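# Cinch the shoelace's loose knot down onto the shoe

## Task

Draw the lace's loose knot tight down onto the shoe itself, and finish with the shoe still upright on the table; if the shoe is not left standing on the table, the goal counts as failed.

## Robot and tools

Robot: two arms, left_arm and right_arm, each ending in a two-finger parallel gripper. Scene frame: origin at table-top height, halfway between the arms' nominal bases; +x points out over the table, +z up, and left_arm sits on the +y side (arm names do not match image sides). Calibrated bases: left_arm at (-0.020, +0.256, 0) m, quat_wxyz (+1.000, 0, 0, -0.014); right_arm at (+0.004, -0.232, 0) m, quat_wxyz (+1.000, 0, 0, -0.008). A two-camera stand is fixed behind the arms. Gripper axes: fingers extend along its +z, and they open and close along its y. end_effector_position is the point between the pads, roughly 1 cm back from the tips. Reported poses can be off by a few cm, more when the arm reaches far.

Row format (shared by execute_actions and move): one flat list of 14 numbers covering both arms, each in [-1, 1]: left_arm dx, dy, dz, rx, ry, rz, opening, then right_arm in the same order. Always send all 14 even if one arm stays put. dx..rz are offsets, not poses: they are measured along the scene-frame axes from that arm's Hand target as it stood when the action or move began, and rotation turns about the Hand target's position. 1.0 equals 0.6 m for dx/dy/dz and 180 degrees for rx/ry/rz; rx, ry, rz form a single rotation vector. A translation longer than 1.0 may be shortened along its direction. Opening is absolute, not an offset: +1 fully open (0.094 m), -1 closed. Sending 0 as an opening commands a half-open gripper, so to leave a gripper alone resend its current command (shown under Tool commands, otherwise the last value sent). Six zeros re-request the current Hand target.

execute_actions: argument actions is a list of actions; each action is a list of up to 15 rows, one per 1/30 s step; a short action repeats its final row for the remaining steps. Every row in an action counts from that action's start pose, not from the previous row, but each new action starts from the updated Hand target, so repeating an offset keeps moving. cameras: a list of names, ["all"], or []; default is all images only when actions is empty. An empty actions list returns full state and images, including items normally omitted.

move: target is one 14-number row or a list of up to 15 rows, all offsets from the same starting Hand targets. speed in m/s (0.002 to 2.9, default 0.25; turning capped at twice that in rad/s), one value or one per target. blend in m rounds corners in a list (0 means stop at each). opening_speed sets how fast openings change per second on the -1..+1 scale (minimum 0.2); use it for gentle closing. grip_force sets per-pad force in N, 10 to 50, one value or one per arm; it persists, and lower values close slowly. blocking=false returns after about 0.5 s while the motion continues. Paths are straight, ignore obstacles and the other arm, and are capped at 10 s. The result adds a move: line with an ending such as done, off_target, moving, held or fault, plus limits (paced = clipped pose, held = steps withheld). Unnamed arms finished within 10 mm and 2 degrees. Neither done nor off_target says anything about contact. Avoid paths near an arm's own base; go around it.

wait: seconds from 0 to 10; the robot holds its last command and any running move continues. stop: brakes a running move (needs some distance). zoom_image: camera plus region [x0, y0, x1, y1] in pixels of that camera's most recent image, at most 504 by 504. Cameras: cam_head_left, cam_head_right, cam_high, cam_low, cam_left_wrist, cam_right_wrist, each 672x504. finished_scene: scene number 1 to 3; ends the scene irreversibly; after ending scene 1 make no further calls in that reply.

Reading results: Hand target is the last commanded pose after clipping; the gripper often rests a few cm short from friction or weight, which alone is not contact. Orientation commands are clipped to 40 degrees from the measured orientation each step. grip_measured uses the opening scale and can read about 2.5 mm wide when empty or narrower than a squeezed part; it follows the command up to the force limit, so it does not reveal first contact. Joint velocities may be summarized as within noise. Joint torques include the arm's own weight; entries 1 to 3 wrap at ±28 N m. Joint ranges (rad): waist -2.618 to 3.054, shoulder 0 to 3.142, elbow 0 to 3.142 (straight at 2.901), wrist pitch and yaw ±1.571, wrist roll ±2.094. Step readings list end_effector_position only for execute_actions calls.

Cautions: do not drop or release moving parts, slam, hit fixed or heavy objects, or push very hard; faster motion and targets far past contact press harder. An arm blocked by something keeps pushing until commanded back beyond its gripper. Never let the grippers, housings or wrist cameras touch each other, and never close one gripper on the other's fingers; the clearance check does not prevent that. Avoid stressing an arm's camera cable. Keep the shoe standing and nothing off the table. Holding loads, staying stretched out or pushing at unreachable poses heats motors: MOTOR HOT appears at 75 °C, 90 °C folds that arm away for the rest of the scene, 100 °C makes it collapse. Thinking time lets the scene run on.

Each tool is called after "Emit:" in YAML: its name, and indented under it one key for each argument.

## Session

Emit:
execute_actions:
  actions: []

Emit:
zoom_image:
  camera: "cam_head_left"
  region: [220, 200, 480, 350]

Scene clock: 0.00 s.
left_arm: end_effector_position=(+0.3877, +0.2539, +0.1190) grip_measured=+1.000 end_effector_quat_wxyz=(+0.597, -0.017, +0.798, +0.086) | right_arm: end_effector_position=(+0.3938, -0.2314, +0.0860) grip_measured=+1.000 end_effector_quat_wxyz=(+0.575, +0.005, +0.818, -0.020)
Joint positions: left_arm=[-0.103 1.534 0.415 0.831 -0.285 0.039 0.094] | right_arm=[0.046 1.558 0.323 0.888 0.067 -0.005 0.094]
Joint velocities: within noise
Joint torques (N m): no reading
Motor temperatures (°C): left_arm=[25 27 31 28 28 25 27] | right_arm=[28 31 31 25 27 26 27]
Heat: left arm: 31 °C; right arm: 31 °C.
Hand target: left_arm +0.3890, +0.2540, +0.1228; +0.600, -0.019, +0.795, +0.086 | right_arm +0.3976, -0.2314, +0.0957; +0.587, +0.006, +0.809, -0.020
Tool commands: left_gripper/opening=+1.0 right_gripper/opening=+1.0

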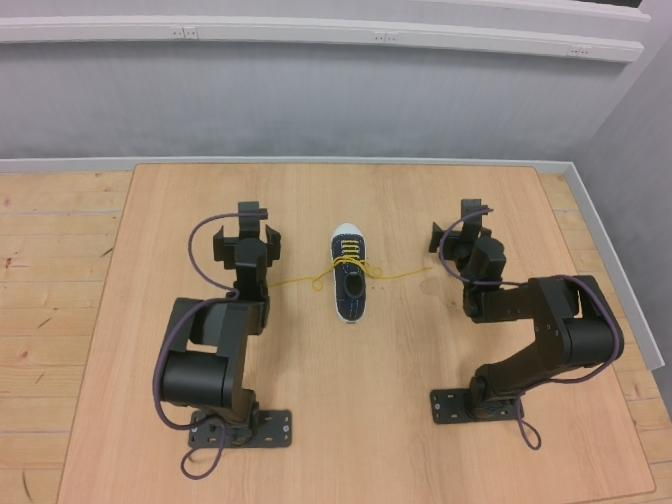

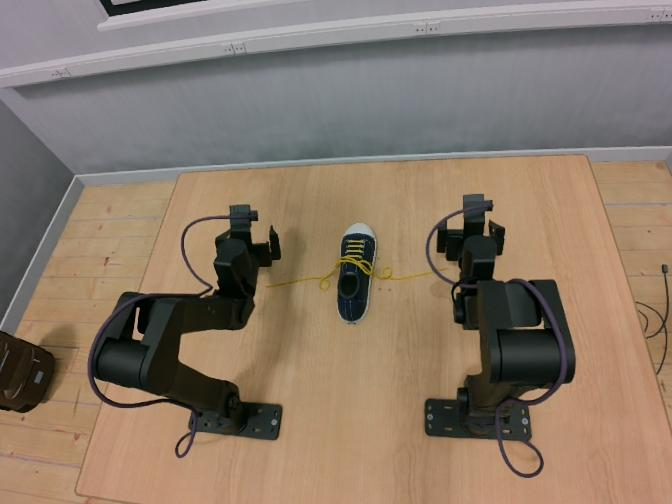

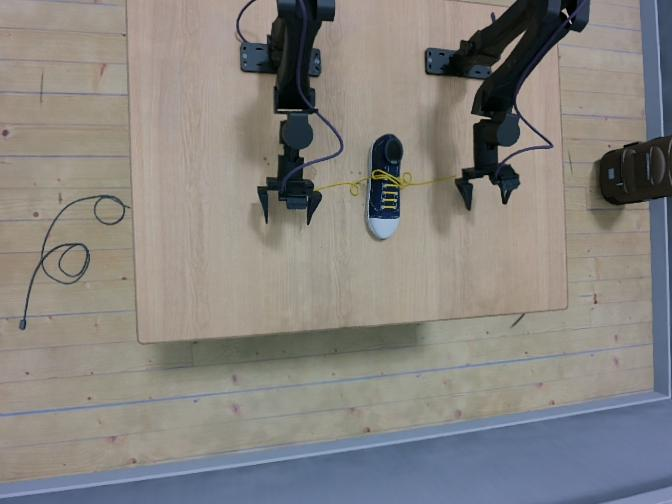

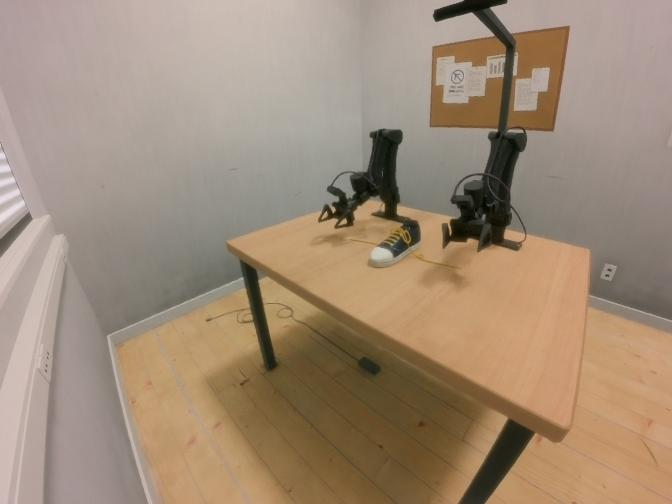

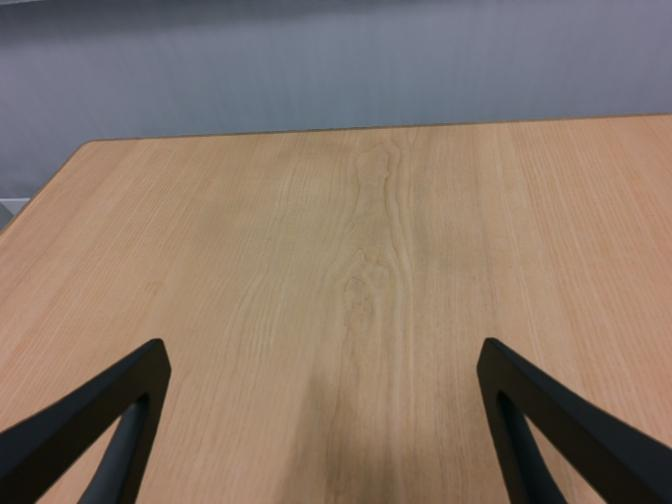

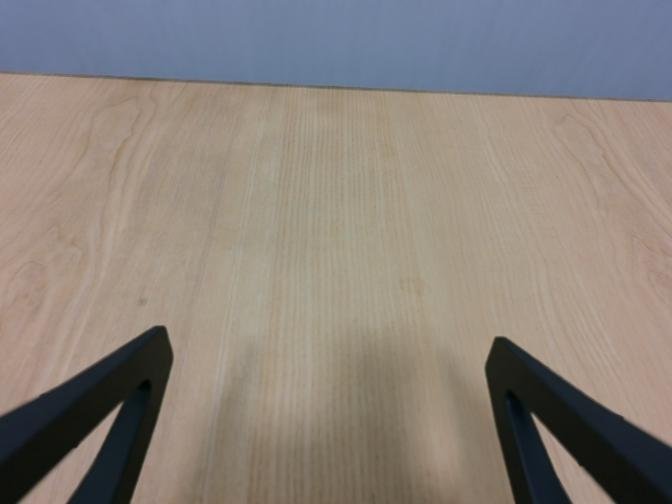

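Scaled by 1.938 from the camera's 672x504 image, which has a finer 960x720 frame.

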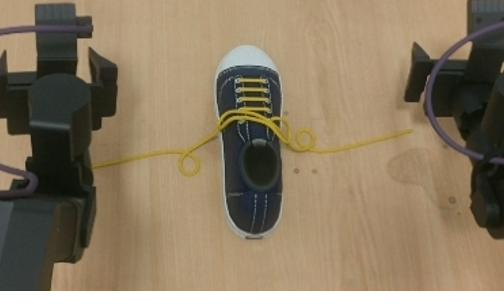

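Emit:
move:
  target: [-0.135,-0.115,-0.063,-0.361,0.271,0.409,0,-0.088,0.152,0.007,0.320,0.299,-0.423,0]
  speed: 0.4
  cameras: ["cam_left_wrist","cam_right_wrist"]

Scene clock: 11.20 s.
left_arm: end_effector_position=(+0.3047, +0.1835, +0.0842) grip_measured=+0.002 end_effector_quat_wxyz=(-0.002, +0.702, -0.712, +0.006) | right_arm: end_effector_position=(+0.3425, -0.1384, +0.0957) grip_measured=+0.002 end_effector_quat_wxyz=(+0.000, +0.702, +0.712, +0.006)
Joint positions: left_arm=[-0.191 1.803 1.4 -1.155 0.003 -1.778 0.047] | right_arm=[0.28 1.869 1.531 -1.222 -0.005 1.821 0.047]
Joint torques (N m): left_arm=[0.23 -7.56 8.9 0.36 -0.05 -0.1] | right_arm=[-0.42 -8.4 9.39 -0.11 0.08 0.1]
Heat: left arm: 33 °C; right arm: 32 °C.
Hand target: left_arm +0.3078, +0.1849, +0.0849; -0.001, +0.707, -0.707, -0.001 | right_arm +0.3447, -0.1402, +0.0998; +0.000, +0.707, +0.707, +0.000
Off the commanded pose: left_arm 0.004 m, 1 deg | right_arm 0.005 m, 1 deg.
move: done
Images, in order (width x height): cam_left_wrist 672x504, cam_right_wrist 672x504.

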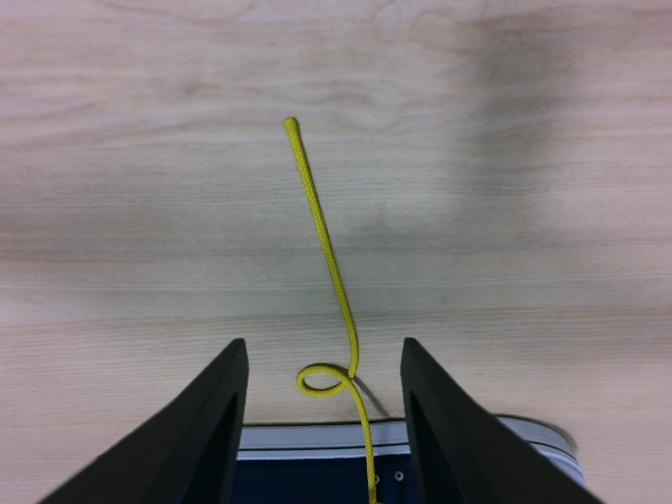

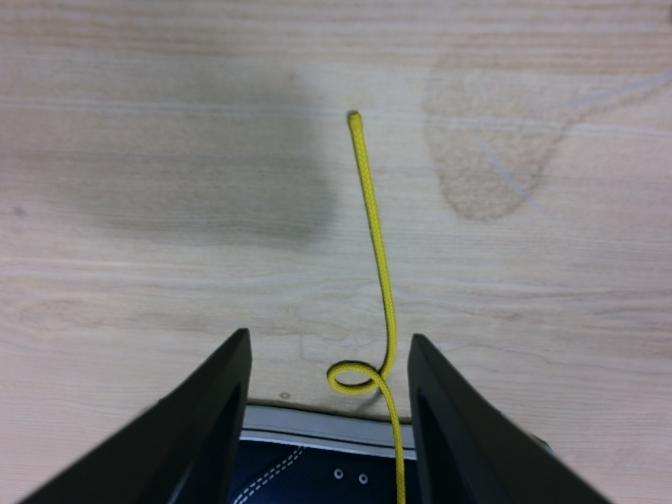

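Emit:
move:
  target:
    - [-0.01,-0.025,-0.085,0,0,0,0,-0.03,0.02,-0.085,0,0,0,0]
    - [-0.01,-0.025,-0.152,0,0,0,-0.2,-0.03,0.02,-0.145,0,0,0,-0.2]
    - [-0.01,-0.025,-0.143,0,0,0,-1,-0.03,0.02,-0.138,0,0,0,-1]
    - [-0.01,0.16,-0.115,0,0,0,-1,-0.035,-0.17,-0.105,0,0,0,-1]
  speed: [0.15,0.05,0.05,0.12]
  opening_speed: 1.2
  blend: [0.005,0,0,0]
  cameras: ["cam_left_wrist","cam_right_wrist","cam_head_left"]

Scene clock: 23.97 s.
left_arm: end_effector_position=(+0.3105, +0.2762, +0.0126) grip_measured=-0.955 end_effector_quat_wxyz=(+0.003, +0.708, -0.706, +0.013) | right_arm: end_effector_position=(+0.3339, -0.2381, +0.0318) grip_measured=-0.964 end_effector_quat_wxyz=(-0.003, +0.709, +0.705, +0.013)
Joint positions: left_arm=[0.1 1.877 1.198 -0.879 0.023 -1.503 0.002] | right_arm=[-0.018 1.844 1.236 -0.95 -0.023 1.541 0.002]
Joint torques (N m): left_arm=[0.16 -11.41 4.55 0.35 -0.24 0.09] | right_arm=[-0.08 -11.44 4.22 -0.05 0.2 -0.11]
Heat: left arm: 33 °C; right arm: 33 °C.
Hand target: left_arm +0.3020, +0.2809, +0.0160; -0.001, +0.707, -0.708, -0.001 | right_arm +0.3239, -0.2422, +0.0369; +0.000, +0.707, +0.707, +0.001
Off the commanded pose: left_arm 0.010 m, 2 deg | right_arm 0.012 m, 2 deg.
move: off_target (right_arm); target 2's new opening was sent with left_arm's hand 0.019 m and 1 deg from that target; target 3's new opening was sent with right_arm's hand 0.014 m and 1 deg from that target
Images, in order (width x height): cam_head_left 672x504, cam_left_wrist 672x504, cam_right_wrist 672x504.

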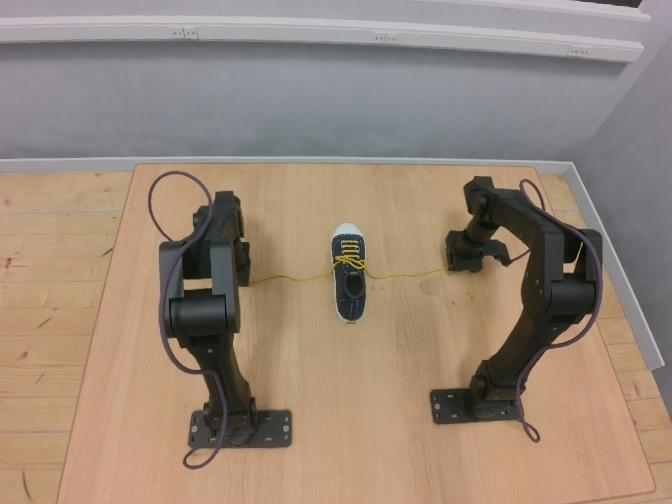

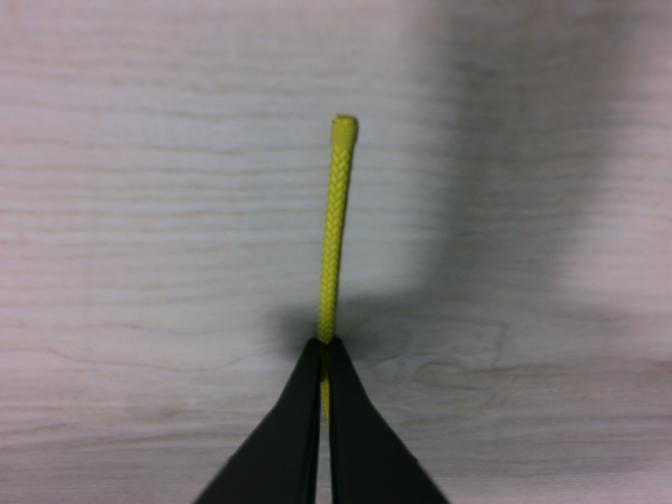

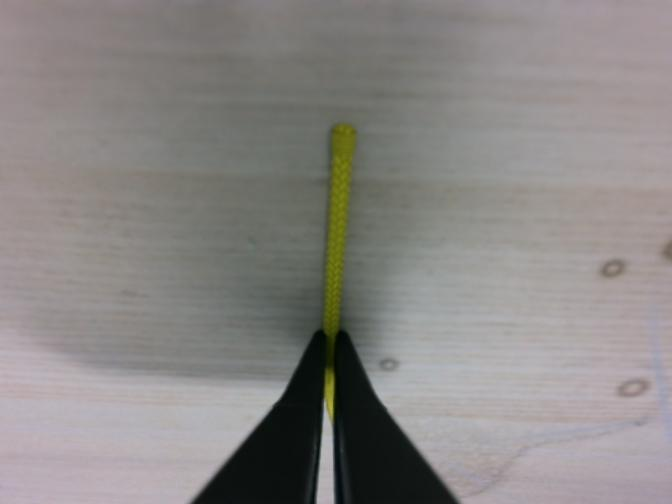

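Emit:
move:
  target: [0,0.16,0.005,0,0,0,-1,0,-0.17,0.005,0,0,0,-1]
  speed: 0.1
  cameras: ["cam_head_left"]

Emit:
zoom_image:
  camera: "cam_head_left"
  region: [280, 210, 420, 310]

Scene clock: 34.67 s.
left_arm: end_effector_position=(+0.2988, +0.3721, +0.0193) grip_measured=-0.955 end_effector_quat_wxyz=(-0.001, +0.709, -0.705, +0.009) | right_arm: end_effector_position=(+0.3196, -0.3368, +0.0356) grip_measured=-0.965 end_effector_quat_wxyz=(-0.008, +0.708, +0.706, +0.010)
Joint positions: left_arm=[0.384 1.9 1.258 -0.92 0.016 -1.221 0.002] | right_arm=[-0.322 1.864 1.279 -0.991 -0.025 1.236 0.002]
Joint torques (N m): left_arm=[0.05 -8.1 8.44 0.42 -0.17 0.06] | right_arm=[-0.35 -8.09 9.13 0.02 0.2 -0.15]
Heat: left arm: 33 °C; right arm: 35 °C.
Hand target: left_arm +0.3019, +0.3769, +0.0189; -0.001, +0.707, -0.708, -0.001 | right_arm +0.3238, -0.3442, +0.0398; +0.000, +0.707, +0.707, +0.000
Off the commanded pose: left_arm 0.006 m, 1 deg | right_arm 0.010 m, 1 deg.
move: done
Images, in order (width x height): cam_head_left 672x504.

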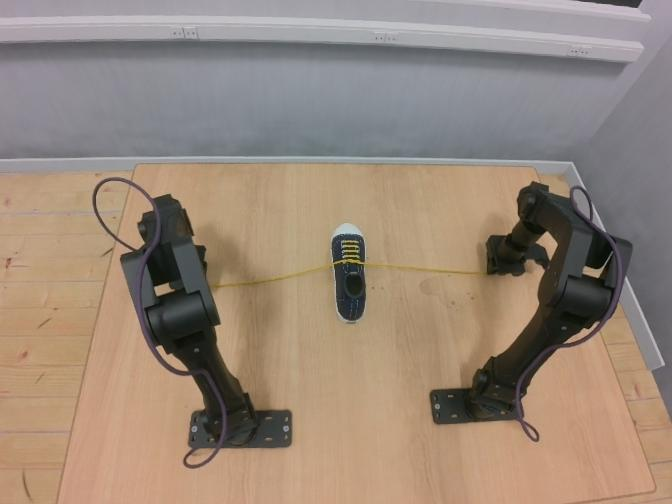

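Scaled by 3.600 from the camera's 672x504 image, which has a finer 960x720 frame.

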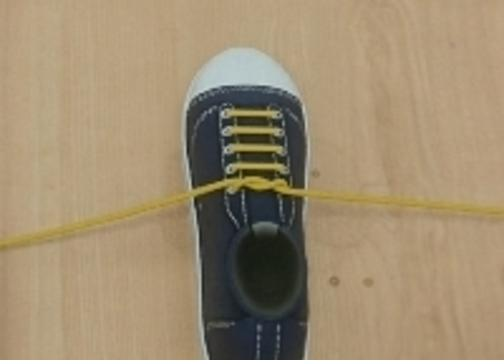

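Emit:
move:
  target: [0,0.1,0,0,0,0,-1,0,-0.08,0,0,0,0,-1]
  speed: 0.05
  cameras: ["cam_head_left","cam_left_wrist","cam_right_wrist"]

Emit:
zoom_image:
  camera: "cam_head_left"
  region: [280, 210, 420, 310]

Scene clock: 42.53 s.
left_arm: end_effector_position=(+0.2946, +0.3844, +0.0259) grip_measured=-0.955 end_effector_quat_wxyz=(+0.062, +0.697, -0.712, +0.061) | right_arm: end_effector_position=(+0.3103, -0.3454, +0.0413) grip_measured=-0.965 end_effector_quat_wxyz=(-0.070, +0.700, +0.709, +0.050)
Joint positions: left_arm=[0.495 1.972 1.374 -1.055 0.153 -1.077 0.002] | right_arm=[-0.42 1.919 1.364 -1.115 -0.14 1.117 0.002]
Joint torques (N m): left_arm=[3.3 -8.34 9.28 1.05 -1.4 0.08] | right_arm=[-2.69 -8.25 9.87 0.6 1.48 -0.02]
Heat: left arm: 33 °C; right arm: 35 °C.
Hand target: left_arm +0.3019, +0.4370, +0.0189; -0.001, +0.707, -0.708, -0.001 | right_arm +0.3239, -0.3923, +0.0400; +0.000, +0.707, +0.707, +0.001
Off the commanded pose: left_arm 0.054 m, 10 deg | right_arm 0.049 m, 10 deg.
move: off_target (left_arm, right_arm)
Images, in order (width x height): cam_head_left 672x504, cam_left_wrist 672x504, cam_right_wrist 672x504.

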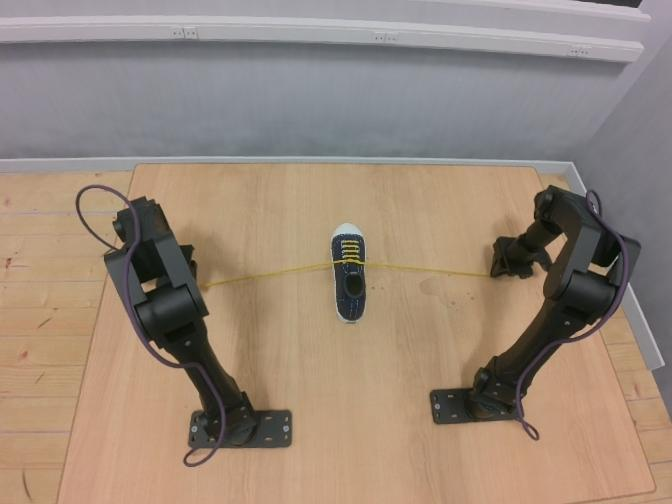

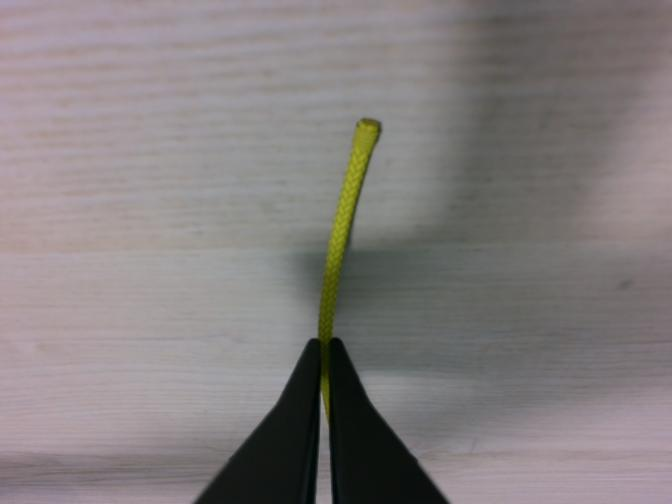

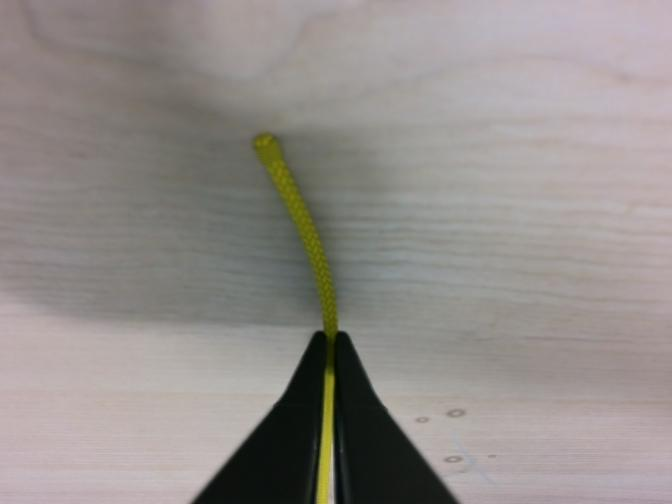

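Scaled by 3.600 from the camera's 672x504 image, which has a finer 960x720 frame.

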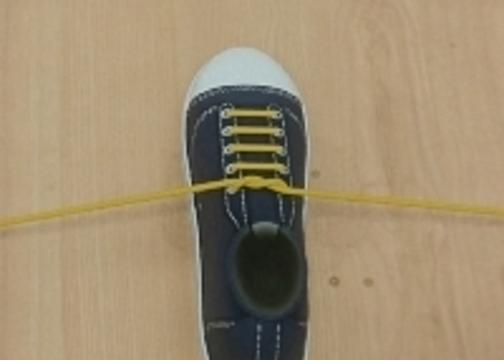

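Good tension. Release the same way as before.

Emit:
move:
  target:
    - [0,-0.09,-0.012,0,0,0,-1,0,0.08,-0.005,0,0,0,-1]
    - [0,-0.09,-0.012,0,0,0,-0.6,0,0.08,-0.005,0,0,0,-0.6]
    - [0,-0.09,0.1,0,0,0,-0.6,0,0.08,0.1,0,0,0,-0.6]
  speed: [0.04,0.1,0.12]
  opening_speed: 0.6
  cameras: ["cam_head_left","cam_head_right","cam_low"]

Emit:
zoom_image:
  camera: "cam_head_left"
  region: [320, 235, 390, 285]

Emit:
zoom_image:
  camera: "cam_low"
  region: [340, 210, 460, 290]

Scene clock: 51.63 s.
left_arm: end_effector_position=(+0.2976, +0.3796, +0.0643) grip_measured=-0.602 end_effector_quat_wxyz=(+0.019, +0.705, -0.708, +0.000) | right_arm: end_effector_position=(+0.3210, -0.3405, +0.0837) grip_measured=-0.602 end_effector_quat_wxyz=(-0.020, +0.705, +0.708, +0.002)
Joint positions: left_arm=[0.405 1.893 1.435 -1.148 0.015 -1.19 0.019] | right_arm=[-0.329 1.855 1.464 -1.214 -0.021 1.222 0.019]
Joint torques (N m): left_arm=[-0.39 -12.27 8.24 0.32 -0.17 -0.09] | right_arm=[0.24 -11.55 8.96 -0.15 0.19 0.07]
Heat: left arm: 34 °C; right arm: 35 °C.
Hand target: left_arm +0.3018, +0.3829, +0.0788; +0.000, +0.707, -0.707, -0.001 | right_arm +0.3239, -0.3442, +0.0999; +0.000, +0.707, +0.707, +0.000
Off the commanded pose: left_arm 0.016 m, 2 deg | right_arm 0.017 m, 2 deg.
move: off_target (left_arm, right_arm); target 2's new opening was sent with right_arm's hand 0.010 m and 4 deg from that target
Images, in order (width x height): cam_head_left 672x504, cam_head_right 672x504, cam_low 672x504.

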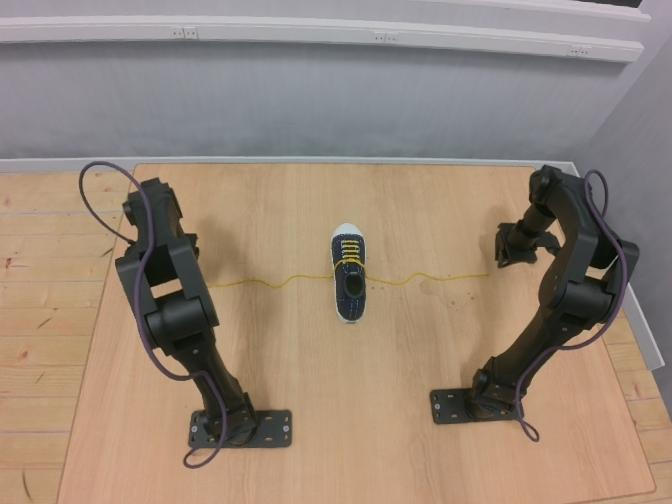

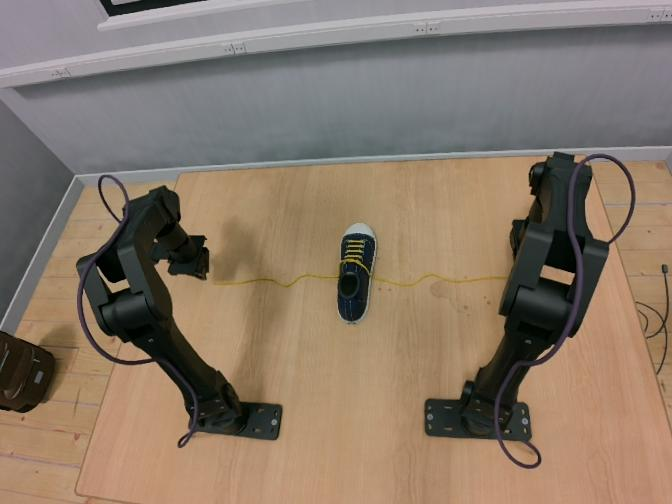

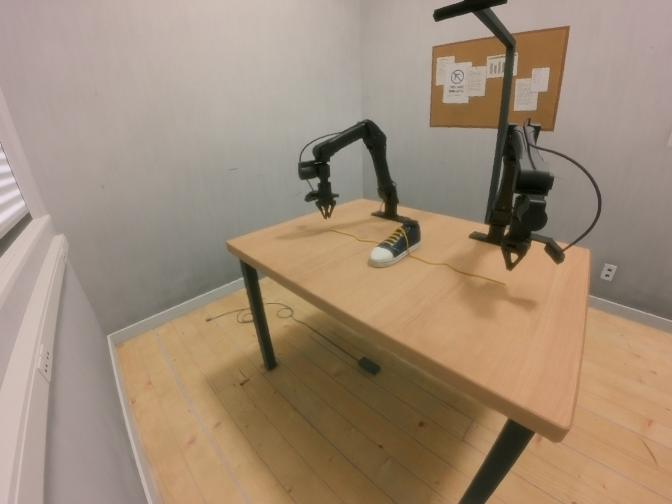

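Scaled by 7.200 from the camera's 672x504 image, which has a finer 960x720 frame.

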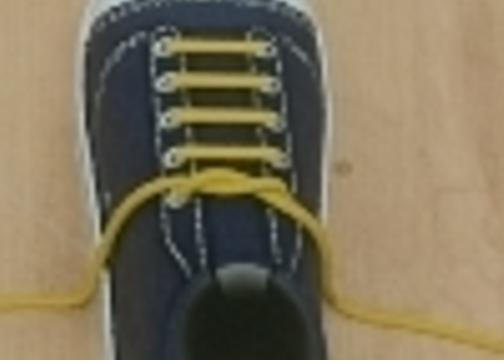

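Scaled by 4.200 from the camera's 672x504 image, which has a finer 960x720 frame.

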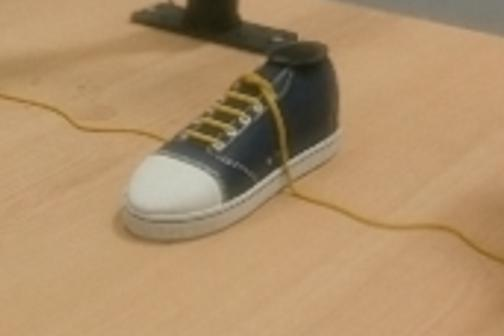

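Emit:
finished_scene:
  scene: 3

The scene is finished: the task was done.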